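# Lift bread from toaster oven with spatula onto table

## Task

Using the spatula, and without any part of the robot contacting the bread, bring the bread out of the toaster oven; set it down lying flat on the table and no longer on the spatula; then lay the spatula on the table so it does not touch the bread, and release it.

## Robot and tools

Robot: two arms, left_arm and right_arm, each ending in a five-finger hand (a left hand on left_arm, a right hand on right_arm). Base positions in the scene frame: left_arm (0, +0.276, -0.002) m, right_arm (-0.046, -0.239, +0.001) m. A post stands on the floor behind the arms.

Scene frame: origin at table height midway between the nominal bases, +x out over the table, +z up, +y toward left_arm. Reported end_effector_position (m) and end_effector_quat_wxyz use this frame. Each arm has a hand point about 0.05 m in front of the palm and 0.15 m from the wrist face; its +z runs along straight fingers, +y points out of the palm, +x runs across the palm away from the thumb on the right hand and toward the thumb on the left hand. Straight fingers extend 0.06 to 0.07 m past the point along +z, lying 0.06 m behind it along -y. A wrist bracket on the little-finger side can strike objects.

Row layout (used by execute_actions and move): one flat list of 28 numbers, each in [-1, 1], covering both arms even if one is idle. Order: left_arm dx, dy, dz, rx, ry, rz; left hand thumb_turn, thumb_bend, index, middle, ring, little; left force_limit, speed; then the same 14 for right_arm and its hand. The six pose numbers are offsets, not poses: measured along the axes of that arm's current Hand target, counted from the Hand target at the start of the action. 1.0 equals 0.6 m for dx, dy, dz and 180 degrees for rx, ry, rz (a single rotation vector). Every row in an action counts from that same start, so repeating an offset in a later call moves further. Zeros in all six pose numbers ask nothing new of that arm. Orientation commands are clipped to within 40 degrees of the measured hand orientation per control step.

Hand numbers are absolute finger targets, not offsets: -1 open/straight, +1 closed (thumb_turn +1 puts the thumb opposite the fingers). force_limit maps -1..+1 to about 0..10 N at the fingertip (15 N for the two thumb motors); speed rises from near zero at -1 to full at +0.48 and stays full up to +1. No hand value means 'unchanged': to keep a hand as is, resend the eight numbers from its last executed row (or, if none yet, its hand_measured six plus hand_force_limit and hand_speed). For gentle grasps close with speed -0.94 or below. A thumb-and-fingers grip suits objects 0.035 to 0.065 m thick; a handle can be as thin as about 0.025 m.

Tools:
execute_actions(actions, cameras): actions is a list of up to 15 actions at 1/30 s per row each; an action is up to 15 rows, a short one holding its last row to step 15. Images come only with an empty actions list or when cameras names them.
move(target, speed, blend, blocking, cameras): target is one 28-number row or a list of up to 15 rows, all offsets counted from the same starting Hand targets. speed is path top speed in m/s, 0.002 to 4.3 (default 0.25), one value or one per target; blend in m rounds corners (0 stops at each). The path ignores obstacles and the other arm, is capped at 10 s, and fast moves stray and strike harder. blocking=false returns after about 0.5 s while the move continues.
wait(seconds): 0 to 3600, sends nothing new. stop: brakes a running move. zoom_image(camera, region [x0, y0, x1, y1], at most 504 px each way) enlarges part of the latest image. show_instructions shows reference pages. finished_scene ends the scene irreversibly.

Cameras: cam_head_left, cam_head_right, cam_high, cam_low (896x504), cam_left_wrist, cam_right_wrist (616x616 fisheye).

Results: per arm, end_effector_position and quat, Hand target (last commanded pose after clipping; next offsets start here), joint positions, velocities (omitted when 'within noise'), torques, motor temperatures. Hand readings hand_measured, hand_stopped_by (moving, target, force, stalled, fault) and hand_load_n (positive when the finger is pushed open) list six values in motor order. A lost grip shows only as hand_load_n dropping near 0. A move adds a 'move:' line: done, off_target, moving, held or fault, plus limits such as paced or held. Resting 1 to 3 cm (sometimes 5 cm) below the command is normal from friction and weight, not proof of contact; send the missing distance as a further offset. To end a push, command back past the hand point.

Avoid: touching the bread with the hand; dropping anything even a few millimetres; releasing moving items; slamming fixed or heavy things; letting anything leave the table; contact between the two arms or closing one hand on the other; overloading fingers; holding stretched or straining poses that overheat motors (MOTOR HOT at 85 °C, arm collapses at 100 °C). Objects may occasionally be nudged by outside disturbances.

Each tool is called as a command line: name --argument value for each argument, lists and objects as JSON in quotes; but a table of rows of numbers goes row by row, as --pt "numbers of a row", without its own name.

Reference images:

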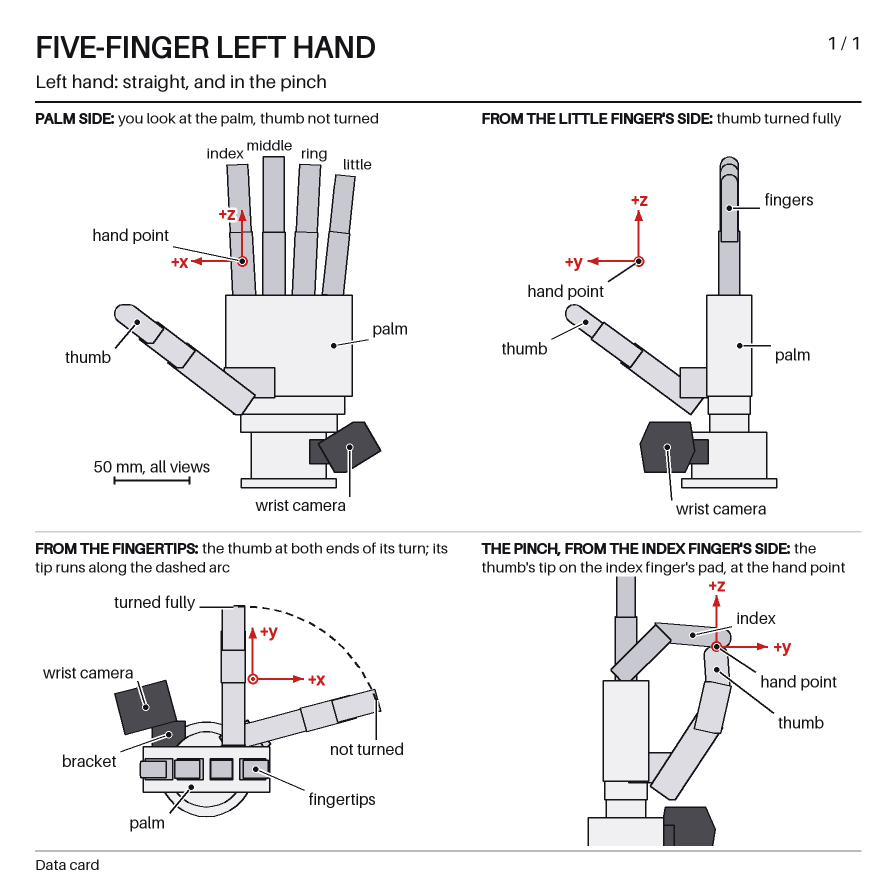

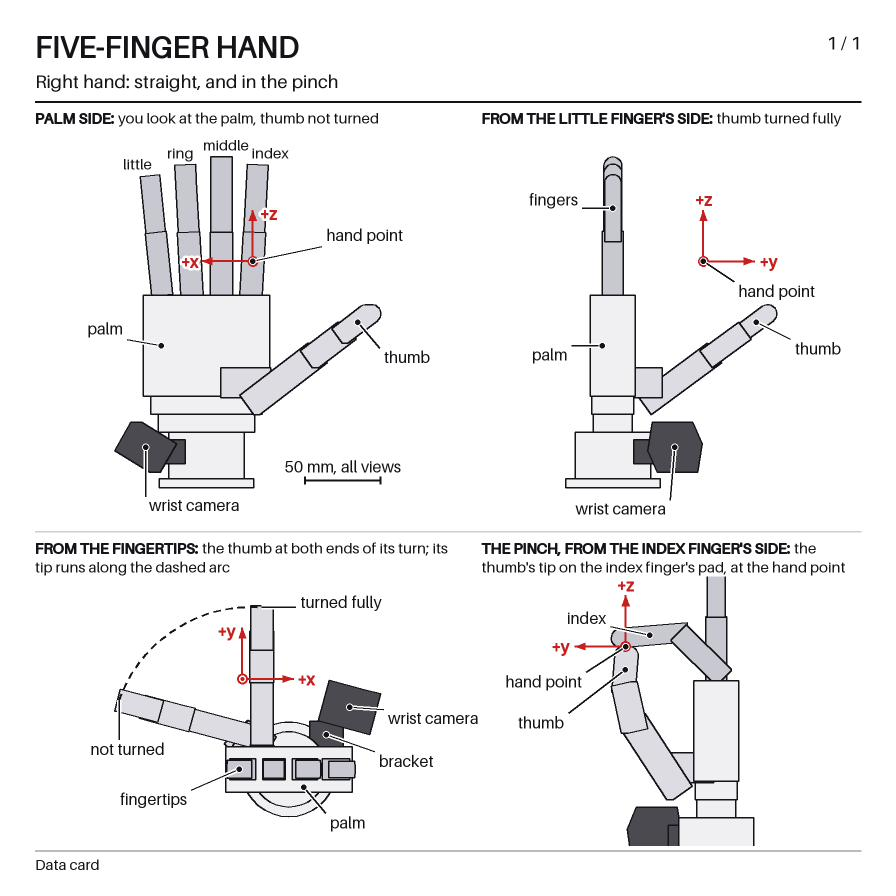

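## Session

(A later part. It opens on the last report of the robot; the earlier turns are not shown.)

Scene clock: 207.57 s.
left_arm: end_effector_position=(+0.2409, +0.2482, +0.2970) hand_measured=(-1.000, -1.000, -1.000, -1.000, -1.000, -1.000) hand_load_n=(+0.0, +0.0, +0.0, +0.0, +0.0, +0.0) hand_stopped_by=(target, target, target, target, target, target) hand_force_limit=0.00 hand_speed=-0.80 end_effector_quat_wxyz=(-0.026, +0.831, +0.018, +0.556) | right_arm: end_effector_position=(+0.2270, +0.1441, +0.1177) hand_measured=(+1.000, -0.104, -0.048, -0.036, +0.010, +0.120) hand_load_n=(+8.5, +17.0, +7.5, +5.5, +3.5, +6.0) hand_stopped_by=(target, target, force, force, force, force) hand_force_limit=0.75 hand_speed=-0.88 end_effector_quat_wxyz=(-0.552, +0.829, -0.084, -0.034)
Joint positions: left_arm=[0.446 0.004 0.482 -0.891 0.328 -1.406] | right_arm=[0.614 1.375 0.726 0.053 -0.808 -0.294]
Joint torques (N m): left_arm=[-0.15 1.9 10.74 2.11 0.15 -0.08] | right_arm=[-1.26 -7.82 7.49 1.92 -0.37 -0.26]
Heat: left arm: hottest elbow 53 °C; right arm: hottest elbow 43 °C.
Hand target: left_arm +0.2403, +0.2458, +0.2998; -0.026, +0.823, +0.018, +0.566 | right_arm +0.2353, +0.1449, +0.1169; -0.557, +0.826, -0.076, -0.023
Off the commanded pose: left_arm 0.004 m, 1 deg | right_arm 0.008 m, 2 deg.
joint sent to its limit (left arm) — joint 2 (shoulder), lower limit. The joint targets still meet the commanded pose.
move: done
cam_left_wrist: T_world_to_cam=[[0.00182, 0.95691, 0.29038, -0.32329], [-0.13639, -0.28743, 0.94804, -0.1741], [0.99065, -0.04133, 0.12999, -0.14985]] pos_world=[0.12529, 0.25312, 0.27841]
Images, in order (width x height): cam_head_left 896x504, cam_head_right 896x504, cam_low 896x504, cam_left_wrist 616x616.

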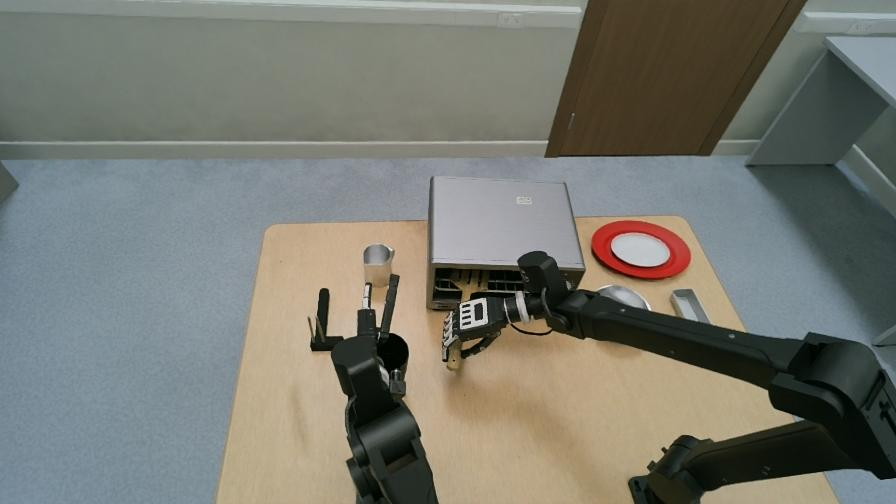

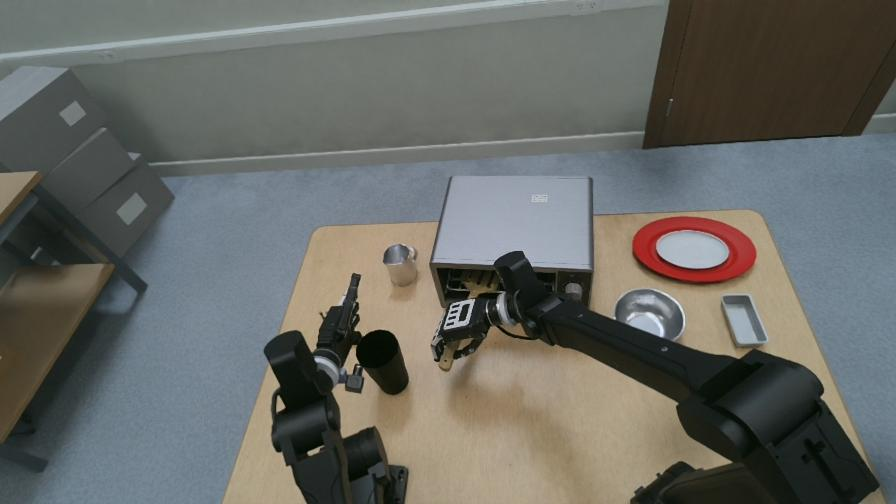

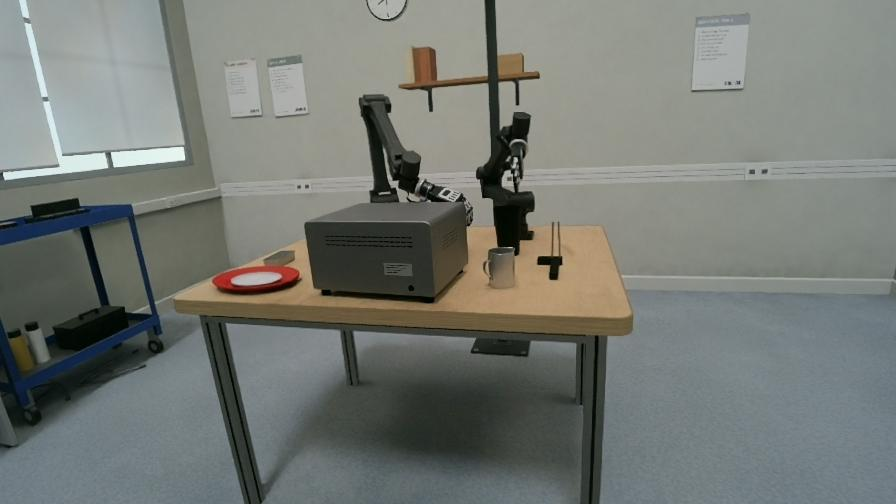

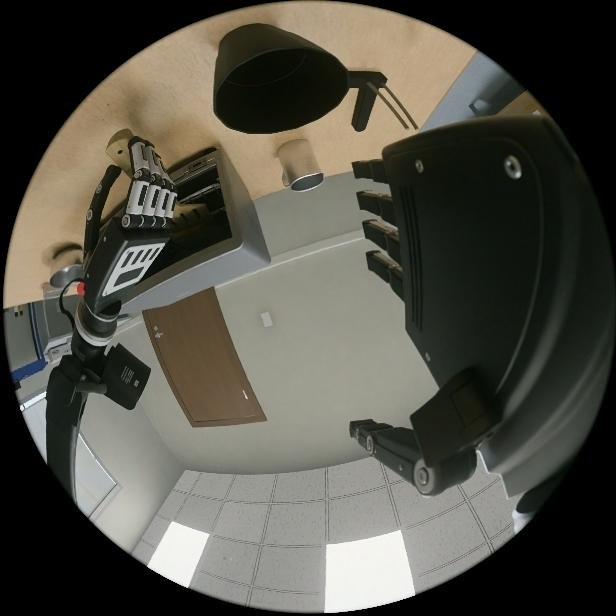

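move --target '[0,0,0,0,0,0,-1,-1,-1,-1,-1,-1,0,-0.8,0.0031,0.0198,-0.0008,0,0,0,1,-0.1,0.35,0.35,0.35,0.35,0.75,-0.88]' --speed 0.05 --cameras '["cam_left_wrist"]'

zoom_image --camera "cam_left_wrist" --region '[160, 160, 250, 250]'

Scene clock: 208.53 s.
left_arm: end_effector_position=(+0.2409, +0.2482, +0.2970) hand_measured=(-1.000, -1.000, -1.000, -1.000, -1.000, -1.000) hand_load_n=(-0.5, +0.0, +0.0, +0.0, +0.0, +0.0) hand_stopped_by=(target, target, target, target, target, target) hand_force_limit=0.00 hand_speed=-0.80 end_effector_quat_wxyz=(-0.026, +0.831, +0.018, +0.556) | right_arm: end_effector_position=(+0.2282, +0.1416, +0.1095) hand_measured=(+1.000, -0.104, -0.048, -0.036, +0.010, +0.120) hand_load_n=(+8.5, +16.5, +7.5, +5.5, +3.5, +6.0) hand_stopped_by=(target, target, force, force, force, force) hand_force_limit=0.75 hand_speed=-0.88 end_effector_quat_wxyz=(-0.554, +0.828, -0.081, -0.033)
Joint positions: left_arm=[0.446 0.004 0.482 -0.891 0.328 -1.406] | right_arm=[0.606 1.39 0.712 0.082 -0.817 -0.301]
Joint torques (N m): left_arm=[-0.15 1.85 10.77 2.18 0.15 -0.07] | right_arm=[-0.91 -8.06 6.64 2.11 -0.4 -0.27]
Heat: left arm: hottest elbow 53 °C; right arm: hottest elbow 43 °C.
Hand target: left_arm +0.2403, +0.2458, +0.2998; -0.026, +0.823, +0.018, +0.566 | right_arm +0.2352, +0.1400, +0.1060; -0.557, +0.826, -0.076, -0.023
Off the commanded pose: left_arm 0.004 m, 1 deg | right_arm 0.008 m, 1 deg.
joint sent to its limit (left arm) — joint 2 (shoulder), lower limit. The joint targets still meet the commanded pose.
move: done
cam_left_wrist: T_world_to_cam=[[0.00182, 0.95691, 0.29038, -0.32329], [-0.13639, -0.28743, 0.94804, -0.1741], [0.99065, -0.04133, 0.12999, -0.14985]] pos_world=[0.12529, 0.25312, 0.27841]

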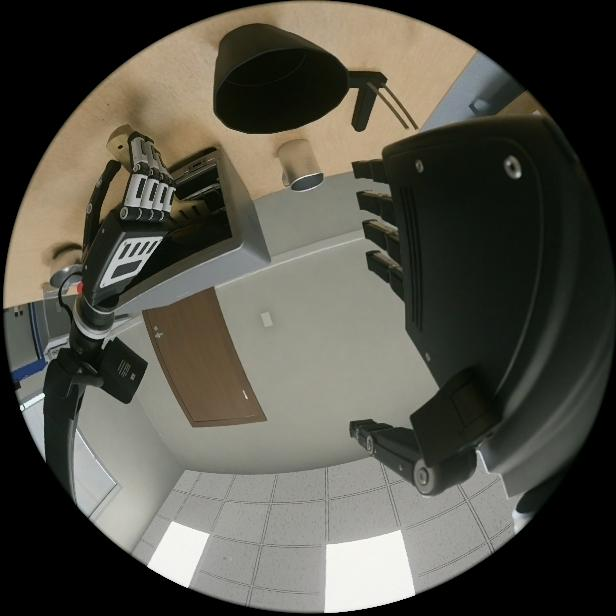

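Scaled by 5.600 from the camera's image (finer frame: 880x880).

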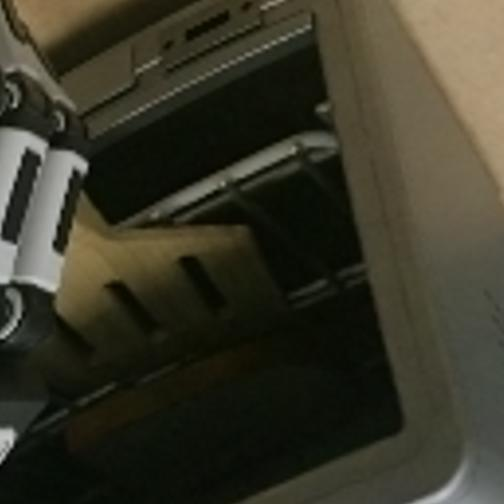

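move --target '[0,0,0,0,0,0,-1,-1,-1,-1,-1,-1,0,-0.8,0.0020,0.0153,0.0063,0,0,0,1,-0.1,0.35,0.35,0.35,0.35,0.75,-0.88]' --speed 0.05 --cameras '["cam_left_wrist"]'

zoom_image --camera "cam_left_wrist" --region '[160, 160, 250, 250]'

Scene clock: 209.37 s.
left_arm: end_effector_position=(+0.2409, +0.2482, +0.2970) hand_measured=(-1.000, -1.000, -1.000, -1.000, -1.000, -1.000) hand_load_n=(-0.5, +0.0, +0.0, +0.0, +0.0, +0.0) hand_stopped_by=(target, target, target, target, target, target) hand_force_limit=0.00 hand_speed=-0.80 end_effector_quat_wxyz=(-0.026, +0.831, +0.018, +0.556) | right_arm: end_effector_position=(+0.2289, +0.1420, +0.1007) hand_measured=(+1.000, -0.104, -0.048, -0.036, +0.010, +0.120) hand_load_n=(+8.5, +15.0, +6.0, +6.0, +3.0, +5.0) hand_stopped_by=(target, target, force, force, force, force) hand_force_limit=0.75 hand_speed=-0.88 end_effector_quat_wxyz=(-0.555, +0.828, -0.079, -0.031)
Joint positions: left_arm=[0.446 0.004 0.482 -0.891 0.328 -1.406] | right_arm=[0.606 1.41 0.701 0.116 -0.817 -0.305]
Joint torques (N m): left_arm=[-0.09 2.02 10.74 2.18 0.14 -0.07] | right_arm=[-0.79 -7.88 6.54 1.98 -0.38 -0.22]
Heat: left arm: hottest elbow 53 °C; right arm: hottest elbow 43 °C.
Hand target: left_arm +0.2403, +0.2458, +0.2998; -0.026, +0.823, +0.018, +0.566 | right_arm +0.2351, +0.1400, +0.0959; -0.557, +0.826, -0.076, -0.023
Off the commanded pose: left_arm 0.004 m, 1 deg | right_arm 0.008 m, 1 deg.
joint sent to its limit (left arm) — joint 2 (shoulder), lower limit. The joint targets still meet the commanded pose.
move: done
cam_left_wrist: T_world_to_cam=[[0.00182, 0.95691, 0.29038, -0.32329], [-0.13639, -0.28743, 0.94804, -0.1741], [0.99065, -0.04133, 0.12999, -0.14985]] pos_world=[0.12529, 0.25312, 0.27841]

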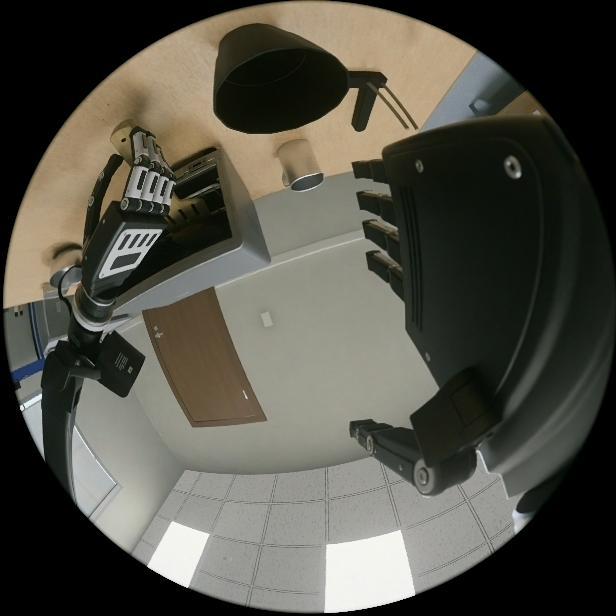

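Scaled by 5.600 from the camera's image (finer frame: 880x880).

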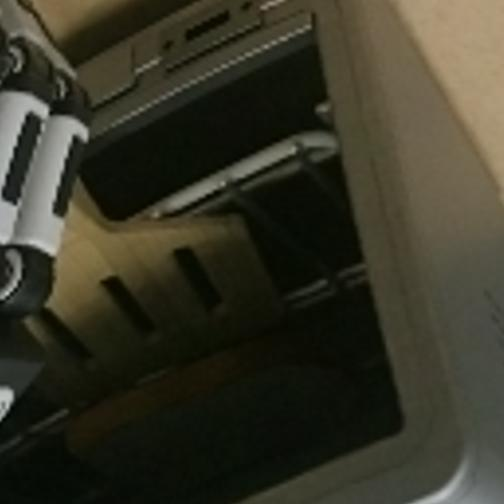

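move --target '[0,0,0,0,0,0,-1,-1,-1,-1,-1,-1,0,-0.8,0.0020,0.0153,0.0063,0,0,0,1,-0.1,0.35,0.35,0.35,0.35,0.75,-0.88]' --speed 0.05 --cameras '["cam_left_wrist"]'

zoom_image --camera "cam_left_wrist" --region '[160, 160, 250, 250]'

Scene clock: 210.20 s.
left_arm: end_effector_position=(+0.2409, +0.2482, +0.2970) hand_measured=(-1.000, -1.000, -1.000, -1.000, -1.000, -1.000) hand_load_n=(+0.0, +0.0, -0.5, +0.0, +0.0, +0.0) hand_stopped_by=(target, target, target, target, target, target) hand_force_limit=0.00 hand_speed=-0.80 end_effector_quat_wxyz=(-0.026, +0.831, +0.018, +0.556) | right_arm: end_effector_position=(+0.2305, +0.1430, +0.0931) hand_measured=(+1.000, -0.104, -0.048, -0.036, +0.010, +0.120) hand_load_n=(+8.0, +13.0, +3.5, +7.0, +2.5, +4.0) hand_stopped_by=(target, target, force, force, force, force) hand_force_limit=0.75 hand_speed=-0.88 end_effector_quat_wxyz=(-0.557, +0.826, -0.075, -0.028)
Joint positions: left_arm=[0.446 0.004 0.482 -0.891 0.328 -1.406] | right_arm=[0.606 1.431 0.692 0.154 -0.818 -0.309]
Joint torques (N m): left_arm=[-0.15 1.9 10.74 2.15 0.15 -0.07] | right_arm=[-1.38 -8 6.2 1.95 -0.33 -0.19]
Heat: left arm: hottest elbow 53 °C; right arm: hottest elbow 43 °C.
Hand target: left_arm +0.2403, +0.2458, +0.2998; -0.026, +0.823, +0.018, +0.566 | right_arm +0.2352, +0.1400, +0.0859; -0.557, +0.826, -0.076, -0.023
Off the commanded pose: left_arm 0.004 m, 1 deg | right_arm 0.009 m, 1 deg.
joint sent to its limit (left arm) — joint 2 (shoulder), lower limit. The joint targets still meet the commanded pose.
move: done
cam_left_wrist: T_world_to_cam=[[0.00182, 0.95691, 0.29038, -0.32329], [-0.13639, -0.28743, 0.94804, -0.1741], [0.99065, -0.04133, 0.12999, -0.14985]] pos_world=[0.12529, 0.25312, 0.27841]

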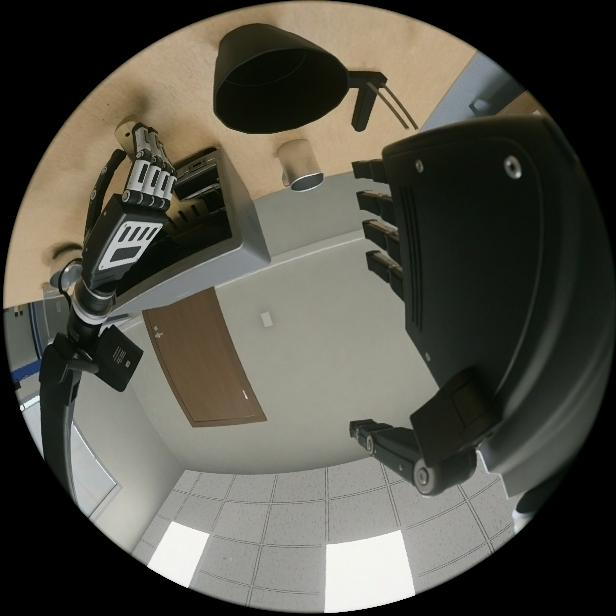

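Scaled by 5.600 from the camera's image (finer frame: 880x880).

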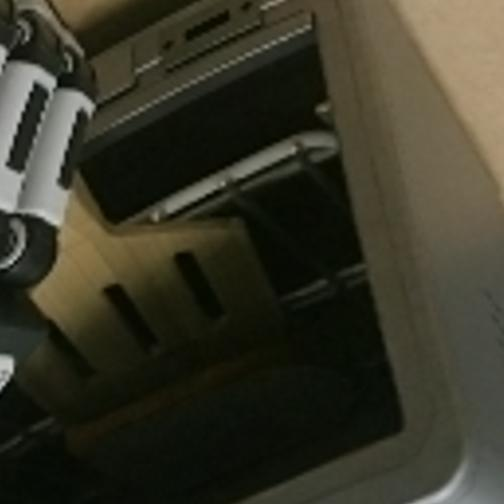

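move --target '[0,0,0,0,0,0,-1,-1,-1,-1,-1,-1,0,-0.8,0.1044,-0.0365,-0.0068,0,0,0,1,-0.1,0.35,0.35,0.35,0.35,0.75,-0.88]' --speed 0.04 --cameras '["cam_left_wrist"]'

zoom_image --camera "cam_left_wrist" --region '[160, 160, 250, 250]'

Scene clock: 212.57 s.
left_arm: end_effector_position=(+0.2409, +0.2482, +0.2970) hand_measured=(-1.000, -1.000, -1.000, -1.000, -1.000, -1.000) hand_load_n=(+0.0, +0.0, +0.0, +0.0, +0.0, +0.0) hand_stopped_by=(target, target, target, target, target, target) hand_force_limit=0.00 hand_speed=-0.80 end_effector_quat_wxyz=(-0.026, +0.831, +0.018, +0.556) | right_arm: end_effector_position=(+0.2823, +0.1337, +0.0922) hand_measured=(+1.000, -0.104, -0.046, -0.036, +0.010, +0.120) hand_load_n=(+7.5, +12.0, +0.5, +8.0, +2.5, +3.5) hand_stopped_by=(target, target, force, force, force, force) hand_force_limit=0.75 hand_speed=-0.88 end_effector_quat_wxyz=(-0.553, +0.828, -0.081, -0.033)
Joint positions: left_arm=[0.446 0.004 0.482 -0.891 0.328 -1.406] | right_arm=[0.515 1.527 0.815 0.053 -0.891 -0.384]
Joint torques (N m): left_arm=[-0.03 2.02 10.73 2.17 0.15 -0.07] | right_arm=[-1.32 -9.41 10.15 0.47 -0.42 -0.21]
Heat: left arm: hottest elbow 53 °C; right arm: hottest elbow 43 °C.
Hand target: left_arm +0.2403, +0.2458, +0.2998; -0.026, +0.823, +0.018, +0.566 | right_arm +0.3001, +0.1379, +0.0997; -0.557, +0.826, -0.076, -0.023
Off the commanded pose: left_arm 0.004 m, 1 deg | right_arm 0.020 m, 1 deg.
joint sent to its limit (left arm) — joint 2 (shoulder), lower limit. The joint targets still meet the commanded pose.
move: off_target (right_arm)
cam_left_wrist: T_world_to_cam=[[0.00182, 0.95691, 0.29038, -0.32329], [-0.13639, -0.28743, 0.94804, -0.1741], [0.99065, -0.04133, 0.12999, -0.14985]] pos_world=[0.12529, 0.25312, 0.27841]

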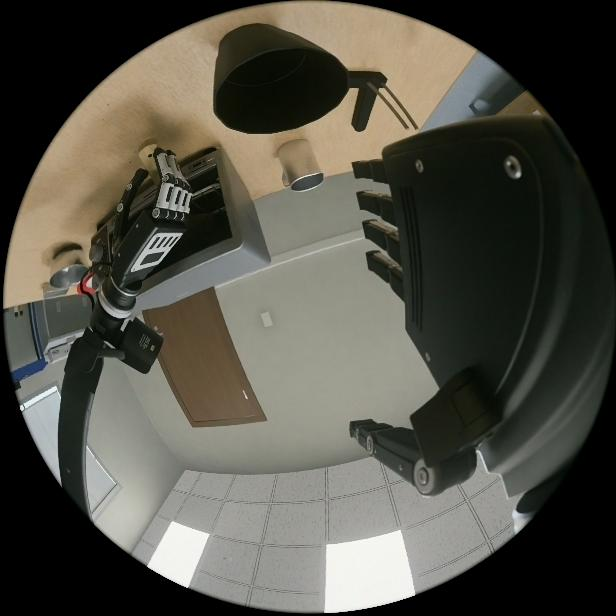

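Scaled by 5.600 from the camera's image (finer frame: 880x880).

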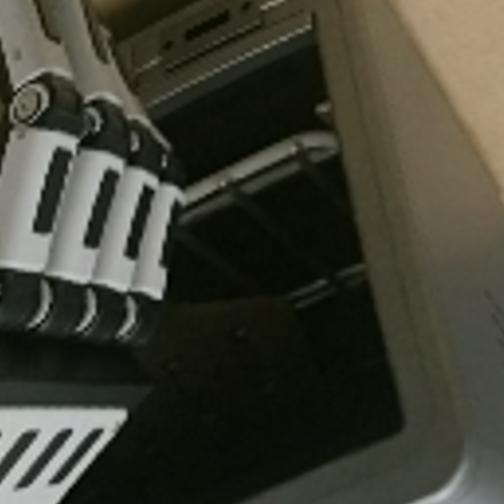

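move --target '[0,0,0,0,0,0,-1,-1,-1,-1,-1,-1,0,-0.8,0.0247,-0.0038,0.0012,0,0,0,1,-0.1,0.35,0.35,0.35,0.35,0.75,-0.88]' --speed 0.04 --cameras '["cam_head_left","cam_head_right","cam_left_wrist","cam_right_wrist"]'

Scene clock: 214.13 s.
left_arm: end_effector_position=(+0.2409, +0.2482, +0.2970) hand_measured=(-1.000, -1.000, -1.000, -1.000, -1.000, -1.000) hand_load_n=(+0.0, +0.0, +0.0, +0.0, +0.0, +0.0) hand_stopped_by=(target, target, target, target, target, target) hand_force_limit=0.00 hand_speed=-0.80 end_effector_quat_wxyz=(-0.026, +0.831, +0.018, +0.556) | right_arm: end_effector_position=(+0.2967, +0.1337, +0.0932) hand_measured=(+1.000, -0.104, -0.046, -0.036, +0.010, +0.120) hand_load_n=(+8.5, +11.5, +1.0, +8.0, +2.5, +2.0) hand_stopped_by=(target, target, force, force, force, force) hand_force_limit=0.75 hand_speed=-0.88 end_effector_quat_wxyz=(-0.554, +0.828, -0.081, -0.034)
Joint positions: left_arm=[0.446 0.004 0.482 -0.891 0.328 -1.406] | right_arm=[0.498 1.554 0.852 0.031 -0.905 -0.4]
Joint torques (N m): left_arm=[-0.09 1.9 10.76 2.17 0.15 -0.06] | right_arm=[-1.32 -9.52 10.24 0.43 -0.39 -0.21]
Heat: left arm: hottest elbow 53 °C; right arm: hottest elbow 43 °C.
Hand target: left_arm +0.2403, +0.2458, +0.2998; -0.026, +0.823, +0.018, +0.566 | right_arm +0.3151, +0.1380, +0.0997; -0.557, +0.826, -0.076, -0.023
Off the commanded pose: left_arm 0.004 m, 1 deg | right_arm 0.020 m, 1 deg.
joint sent to its limit (left arm) — joint 2 (shoulder), lower limit. The joint targets still meet the commanded pose.
move: off_target (right_arm)
cam_left_wrist: T_world_to_cam=[[0.00182, 0.95691, 0.29038, -0.32329], [-0.13639, -0.28743, 0.94804, -0.1741], [0.99065, -0.04133, 0.12999, -0.14985]] pos_world=[0.12529, 0.25312, 0.27841]
cam_right_wrist: T_world_to_cam=[[0.10444, -0.42086, -0.90109, 0.10184], [-0.87229, -0.47397, 0.12027, 0.30827], [-0.4777, 0.77345, -0.41662, 0.19092]] pos_world=[0.34947, 0.0413, 0.13423]

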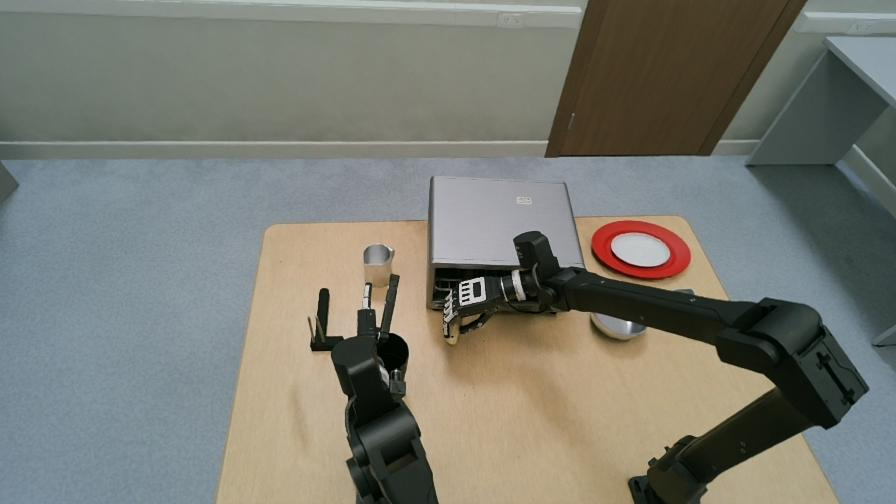

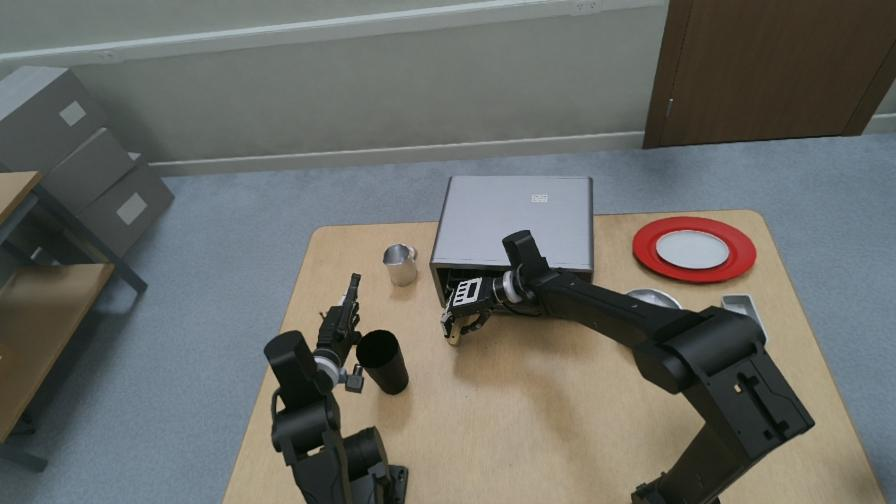

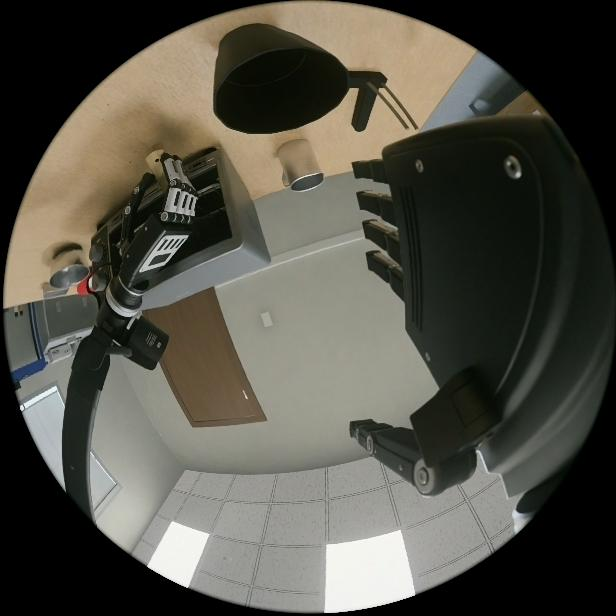

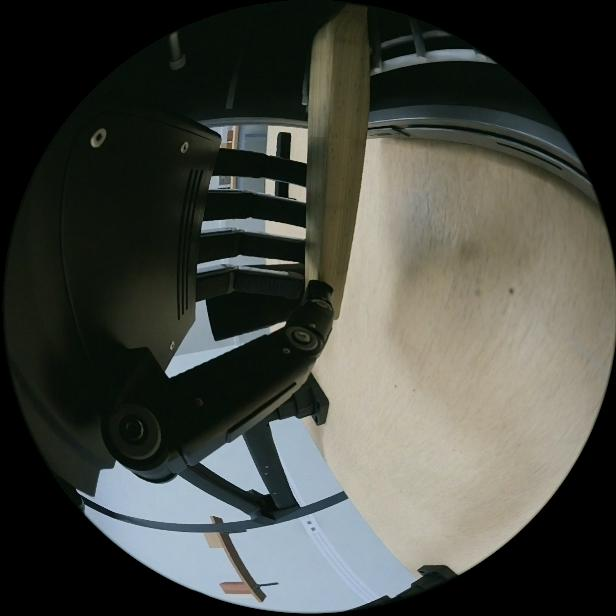

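zoom_image --camera "cam_left_wrist" --region '[160, 160, 250, 250]'

zoom_image --camera "cam_right_wrist" --region '[260, 0, 500, 160]'

Scaled by 5.600 from the camera's image (finer frame: 880x880).

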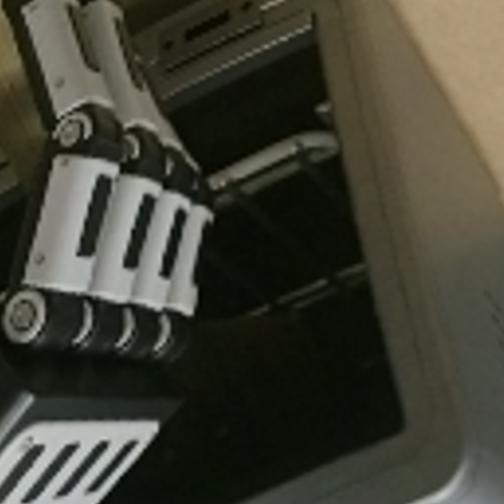

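Scaled by 2.100 from the camera's image (finer frame: 880x880).

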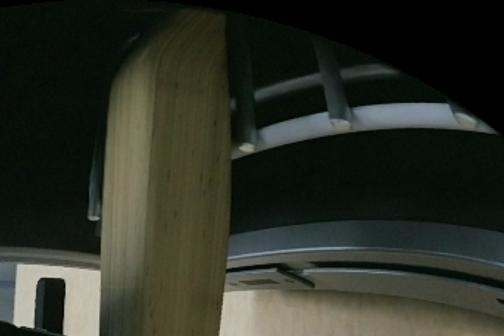

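move --target '[0,0,0,0,0,0,-1,-1,-1,-1,-1,-1,0,-0.8,-0.1316,0.0201,-0.0063,0,0,0,1,-0.1,0.35,0.35,0.35,0.35,0.75,-0.88]' --speed 0.03 --cameras '["cam_head_left","cam_head_right","cam_left_wrist","cam_right_wrist"]'

zoom_image --camera "cam_left_wrist" --region '[160, 160, 250, 250]'

zoom_image --camera "cam_right_wrist" --region '[260, 0, 500, 160]'

Scene clock: 217.53 s.
left_arm: end_effector_position=(+0.2409, +0.2482, +0.2970) hand_measured=(-1.000, -1.000, -1.000, -1.000, -1.000, -1.000) hand_load_n=(-0.5, +0.0, +0.0, +0.0, +0.0, +0.0) hand_stopped_by=(target, target, target, target, target, target) hand_force_limit=0.00 hand_speed=-0.80 end_effector_quat_wxyz=(-0.026, +0.831, +0.018, +0.556) | right_arm: end_effector_position=(+0.2365, +0.1330, +0.0893) hand_measured=(+1.000, -0.104, -0.046, -0.036, +0.010, +0.120) hand_load_n=(+7.5, +11.5, +1.0, +8.5, +3.0, +3.5) hand_stopped_by=(target, target, force, force, force, force) hand_force_limit=0.75 hand_speed=-0.88 end_effector_quat_wxyz=(-0.547, +0.832, -0.086, -0.032)
Joint positions: left_arm=[0.446 0.004 0.482 -0.891 0.328 -1.406] | right_arm=[0.58 1.434 0.703 0.1 -0.825 -0.331]
Joint torques (N m): left_arm=[-0.15 1.96 10.73 2.15 0.15 -0.07] | right_arm=[0.38 -11.05 6.43 1.96 -0.22 -0.01]
Heat: left arm: hottest elbow 52 °C; right arm: hottest elbow 43 °C.
Hand target: left_arm +0.2403, +0.2458, +0.2998; -0.026, +0.823, +0.018, +0.566 | right_arm +0.2352, +0.1380, +0.0999; -0.557, +0.826, -0.076, -0.023
Off the commanded pose: left_arm 0.004 m, 1 deg | right_arm 0.012 m, 2 deg.
joint sent to its limit (left arm) — joint 2 (shoulder), lower limit. The joint targets still meet the commanded pose.
move: off_target (right_arm)
cam_left_wrist: T_world_to_cam=[[0.00182, 0.95691, 0.29038, -0.32329], [-0.13639, -0.28743, 0.94804, -0.1741], [0.99065, -0.04133, 0.12999, -0.14985]] pos_world=[0.12529, 0.25312, 0.27841]
cam_right_wrist: T_world_to_cam=[[0.09733, -0.43693, -0.89421, 0.10752], [-0.87587, -0.46428, 0.13153, 0.25438], [-0.47264, 0.77041, -0.42788, 0.16131]] pos_world=[0.28858, 0.04081, 0.13171]

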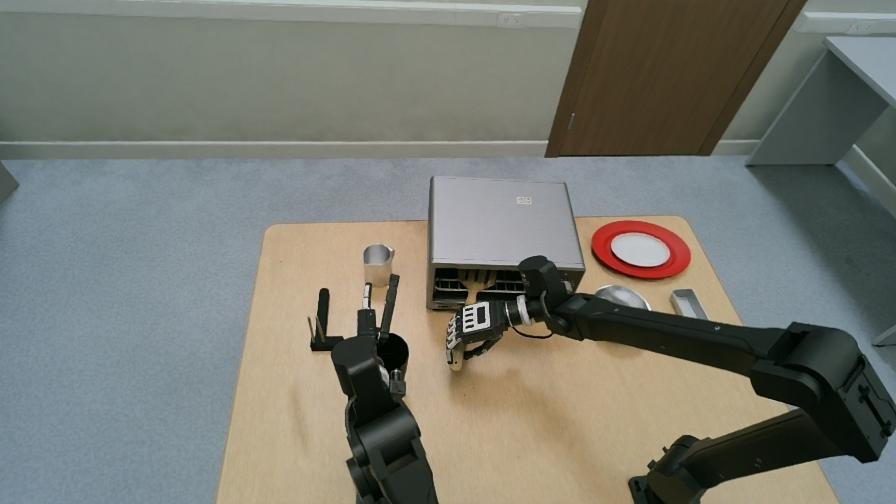

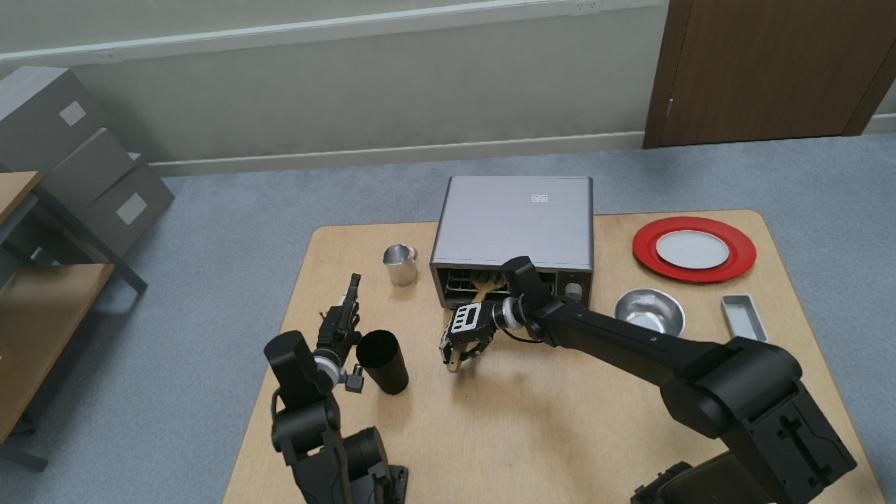

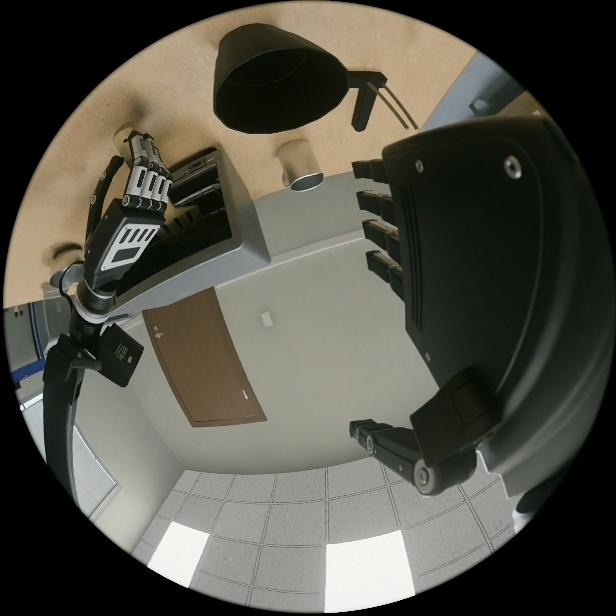

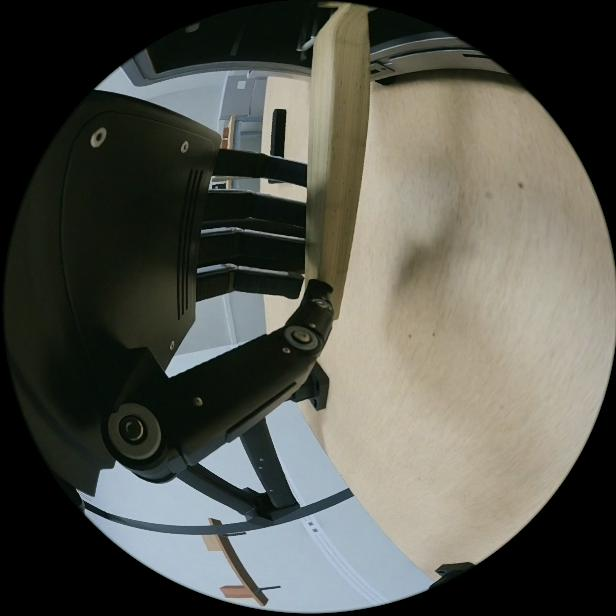

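Scaled by 5.600 from the camera's image (finer frame: 880x880).

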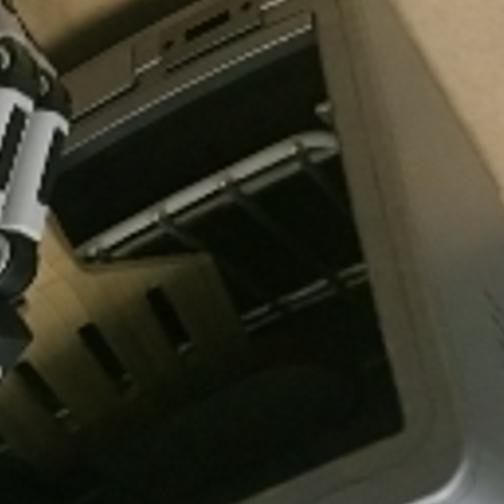

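Scaled by 2.100 from the camera's image (finer frame: 880x880).

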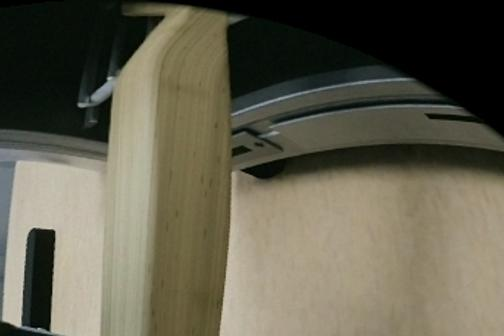

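zoom_image --camera "cam_left_wrist" --region '[170, 205, 230, 255]'

zoom_image --camera "cam_head_right" --region '[440, 240, 560, 320]'

Scaled by 8.400 from the camera's image (finer frame: 880x880).

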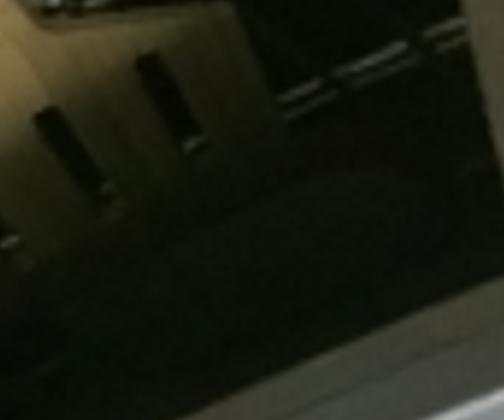

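Scaled by 4.200 from the camera's image (finer frame: 1280x720).

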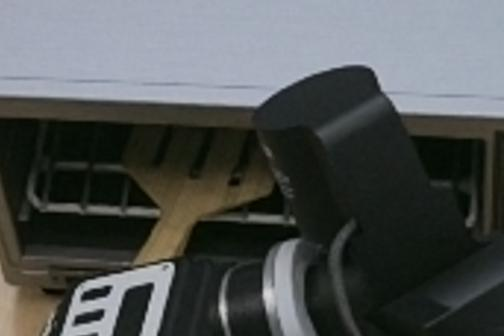

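move --target '[0,0,0,0,0,0,-1,-1,-1,-1,-1,-1,0,-0.8,-0.0658,0.0100,-0.0031,0,0,0,1,-0.1,0.35,0.35,0.35,0.35,0.75,-0.88]' --speed 0.03 --cameras '["cam_head_right","cam_left_wrist"]'

zoom_image --camera "cam_left_wrist" --region '[160, 180, 230, 250]'

Scene clock: 219.60 s.
left_arm: end_effector_position=(+0.2409, +0.2482, +0.2970) hand_measured=(-1.000, -1.000, -1.000, -1.000, -1.000, -1.000) hand_load_n=(+0.0, -0.5, +0.0, +0.0, +0.0, +0.0) hand_stopped_by=(target, target, target, target, target, target) hand_force_limit=0.00 hand_speed=-0.80 end_effector_quat_wxyz=(-0.026, +0.831, +0.018, +0.556) | right_arm: end_effector_position=(+0.1966, +0.1332, +0.0901) hand_measured=(+1.000, -0.104, -0.046, -0.036, +0.010, +0.120) hand_load_n=(+7.5, +11.5, +0.5, +8.5, +3.0, +3.5) hand_stopped_by=(target, target, force, force, force, force) hand_force_limit=0.75 hand_speed=-0.88 end_effector_quat_wxyz=(-0.546, +0.833, -0.085, -0.031)
Joint positions: left_arm=[0.446 0.004 0.482 -0.891 0.328 -1.406] | right_arm=[0.646 1.349 0.614 0.142 -0.77 -0.28]
Joint torques (N m): left_arm=[-0.15 1.96 10.74 2.14 0.15 -0.07] | right_arm=[1.03 -9.7 6.35 1.99 -0.19 0]
Heat: left arm: hottest elbow 52 °C; right arm: hottest elbow 43 °C.
Hand target: left_arm +0.2403, +0.2458, +0.2998; -0.026, +0.823, +0.018, +0.566 | right_arm +0.1952, +0.1380, +0.1000; -0.557, +0.826, -0.076, -0.023
Off the commanded pose: left_arm 0.004 m, 1 deg | right_arm 0.011 m, 2 deg.
joint sent to its limit (left arm) — joint 2 (shoulder), lower limit. The joint targets still meet the commanded pose.
move: off_target (right_arm)
cam_left_wrist: T_world_to_cam=[[0.00182, 0.95691, 0.29038, -0.32329], [-0.13639, -0.28743, 0.94804, -0.1741], [0.99065, -0.04133, 0.12999, -0.14985]] pos_world=[0.12529, 0.25312, 0.27841]

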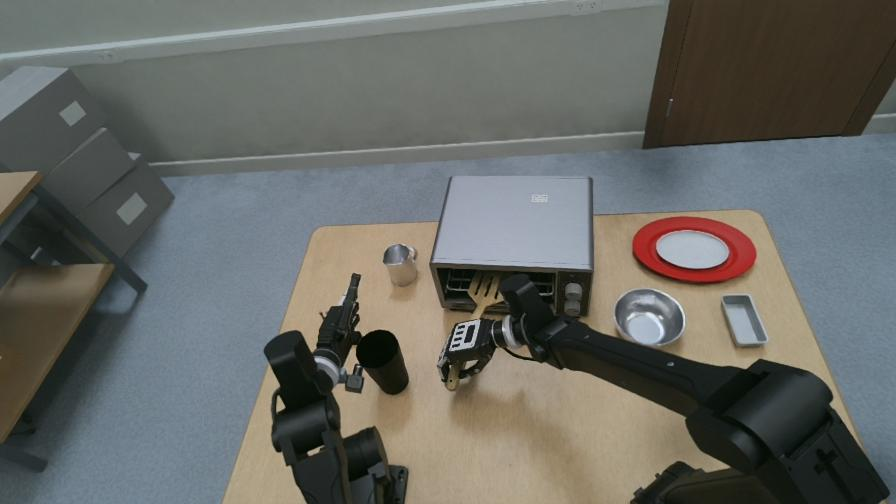

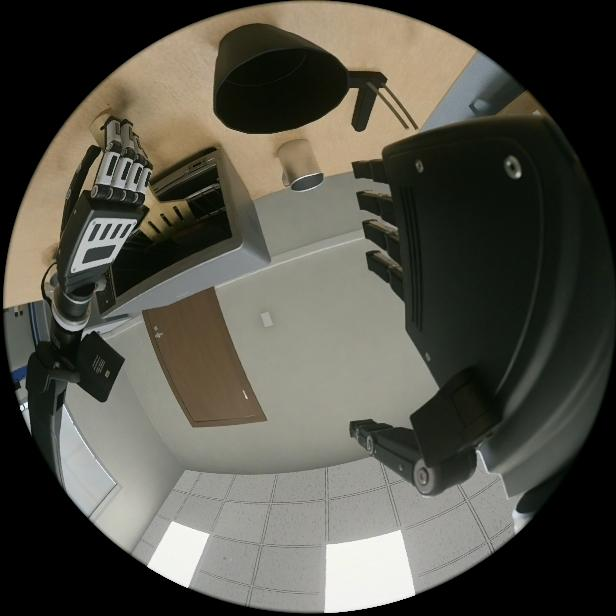

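Scaled by 7.200 from the camera's image (finer frame: 880x880).

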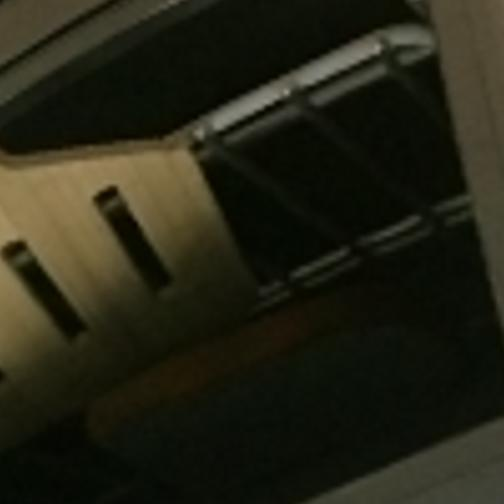

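zoom_image --camera "cam_left_wrist" --region '[130, 190, 230, 270]'

zoom_image --camera "cam_head_right" --region '[430, 250, 600, 340]'

Scaled by 5.040 from the camera's image (finer frame: 880x880).

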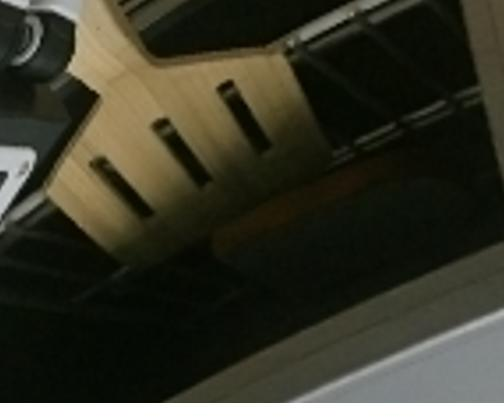

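Scaled by 2.965 from the camera's image (finer frame: 1280x720).

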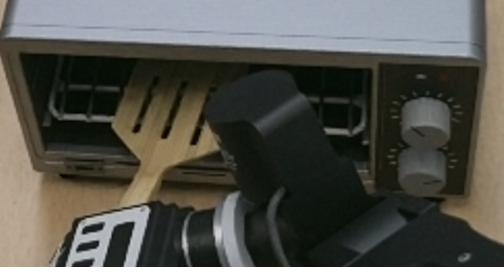

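move --target '[0,0,0,0,0,0,-1,-1,-1,-1,-1,-1,0,-0.8,0.1365,-0.0336,0.0375,0,0,0,1,-0.1,0.35,0.35,0.35,0.35,0.75,-0.88]' --speed 0.5 --cameras '["cam_head_right","cam_left_wrist"]'

zoom_image --camera "cam_left_wrist" --region '[130, 190, 230, 270]'

Scene clock: 222.40 s.
left_arm: end_effector_position=(+0.2409, +0.2482, +0.2970) hand_measured=(-1.000, -1.000, -1.000, -1.000, -1.000, -1.000) hand_load_n=(+0.0, +0.0, +0.0, +0.0, +0.0, +0.0) hand_stopped_by=(target, target, target, target, target, target) hand_force_limit=0.00 hand_speed=-0.80 end_effector_quat_wxyz=(-0.026, +0.831, +0.018, +0.556) | right_arm: end_effector_position=(+0.2672, +0.1483, +0.0914) hand_measured=(+1.000, -0.104, -0.046, -0.036, +0.010, +0.120) hand_load_n=(+7.5, +11.5, +0.5, +8.5, +3.0, +3.0) hand_stopped_by=(target, target, force, force, force, force) hand_force_limit=0.75 hand_speed=-0.88 end_effector_quat_wxyz=(-0.553, +0.828, -0.088, -0.031)
Joint positions: left_arm=[0.446 0.004 0.482 -0.891 0.328 -1.406] | right_arm=[0.566 1.513 0.788 0.108 -0.839 -0.324]
Joint torques (N m): left_arm=[-0.03 1.96 10.77 2.17 0.16 -0.06] | right_arm=[-0.15 -9.47 10.02 0.51 -0.42 -0.25]
Heat: left arm: hottest elbow 52 °C; right arm: hottest elbow 43 °C.
Hand target: left_arm +0.2403, +0.2458, +0.2998; -0.026, +0.823, +0.018, +0.566 | right_arm +0.2800, +0.1580, +0.0998; -0.557, +0.826, -0.076, -0.024
Off the commanded pose: left_arm 0.004 m, 1 deg | right_arm 0.018 m, 2 deg.
joint sent to its limit (left arm) — joint 2 (shoulder), lower limit. The joint targets still meet the commanded pose.
move: off_target (right_arm)
cam_left_wrist: T_world_to_cam=[[0.00182, 0.95691, 0.29038, -0.32329], [-0.13639, -0.28743, 0.94804, -0.1741], [0.99065, -0.04133, 0.12999, -0.14985]] pos_world=[0.12529, 0.25312, 0.27841]

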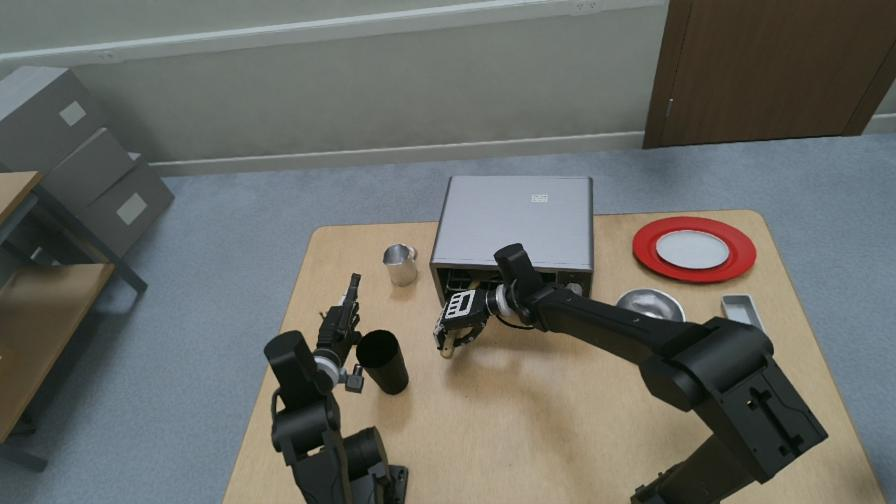

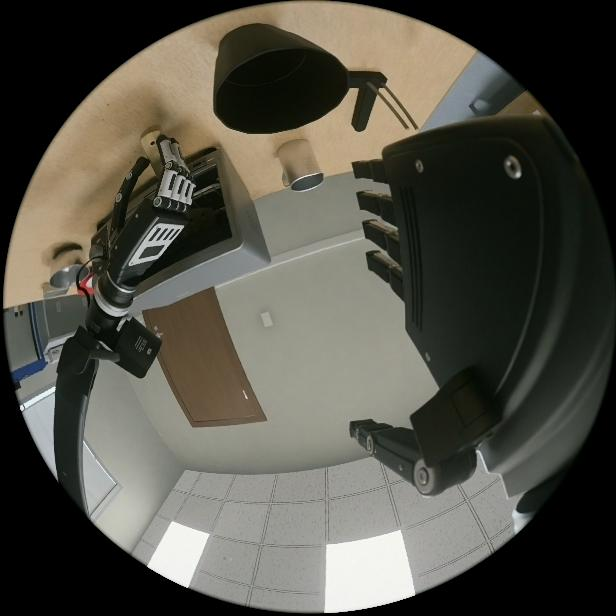

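Scaled by 5.040 from the camera's image (finer frame: 880x880).

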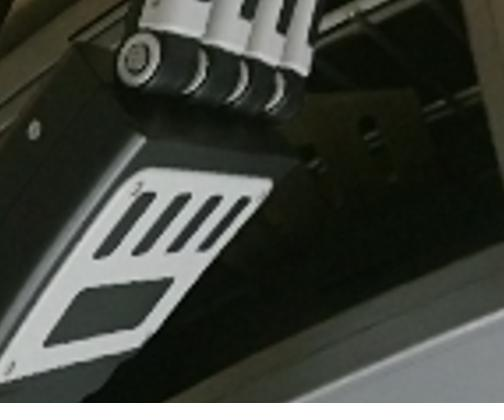

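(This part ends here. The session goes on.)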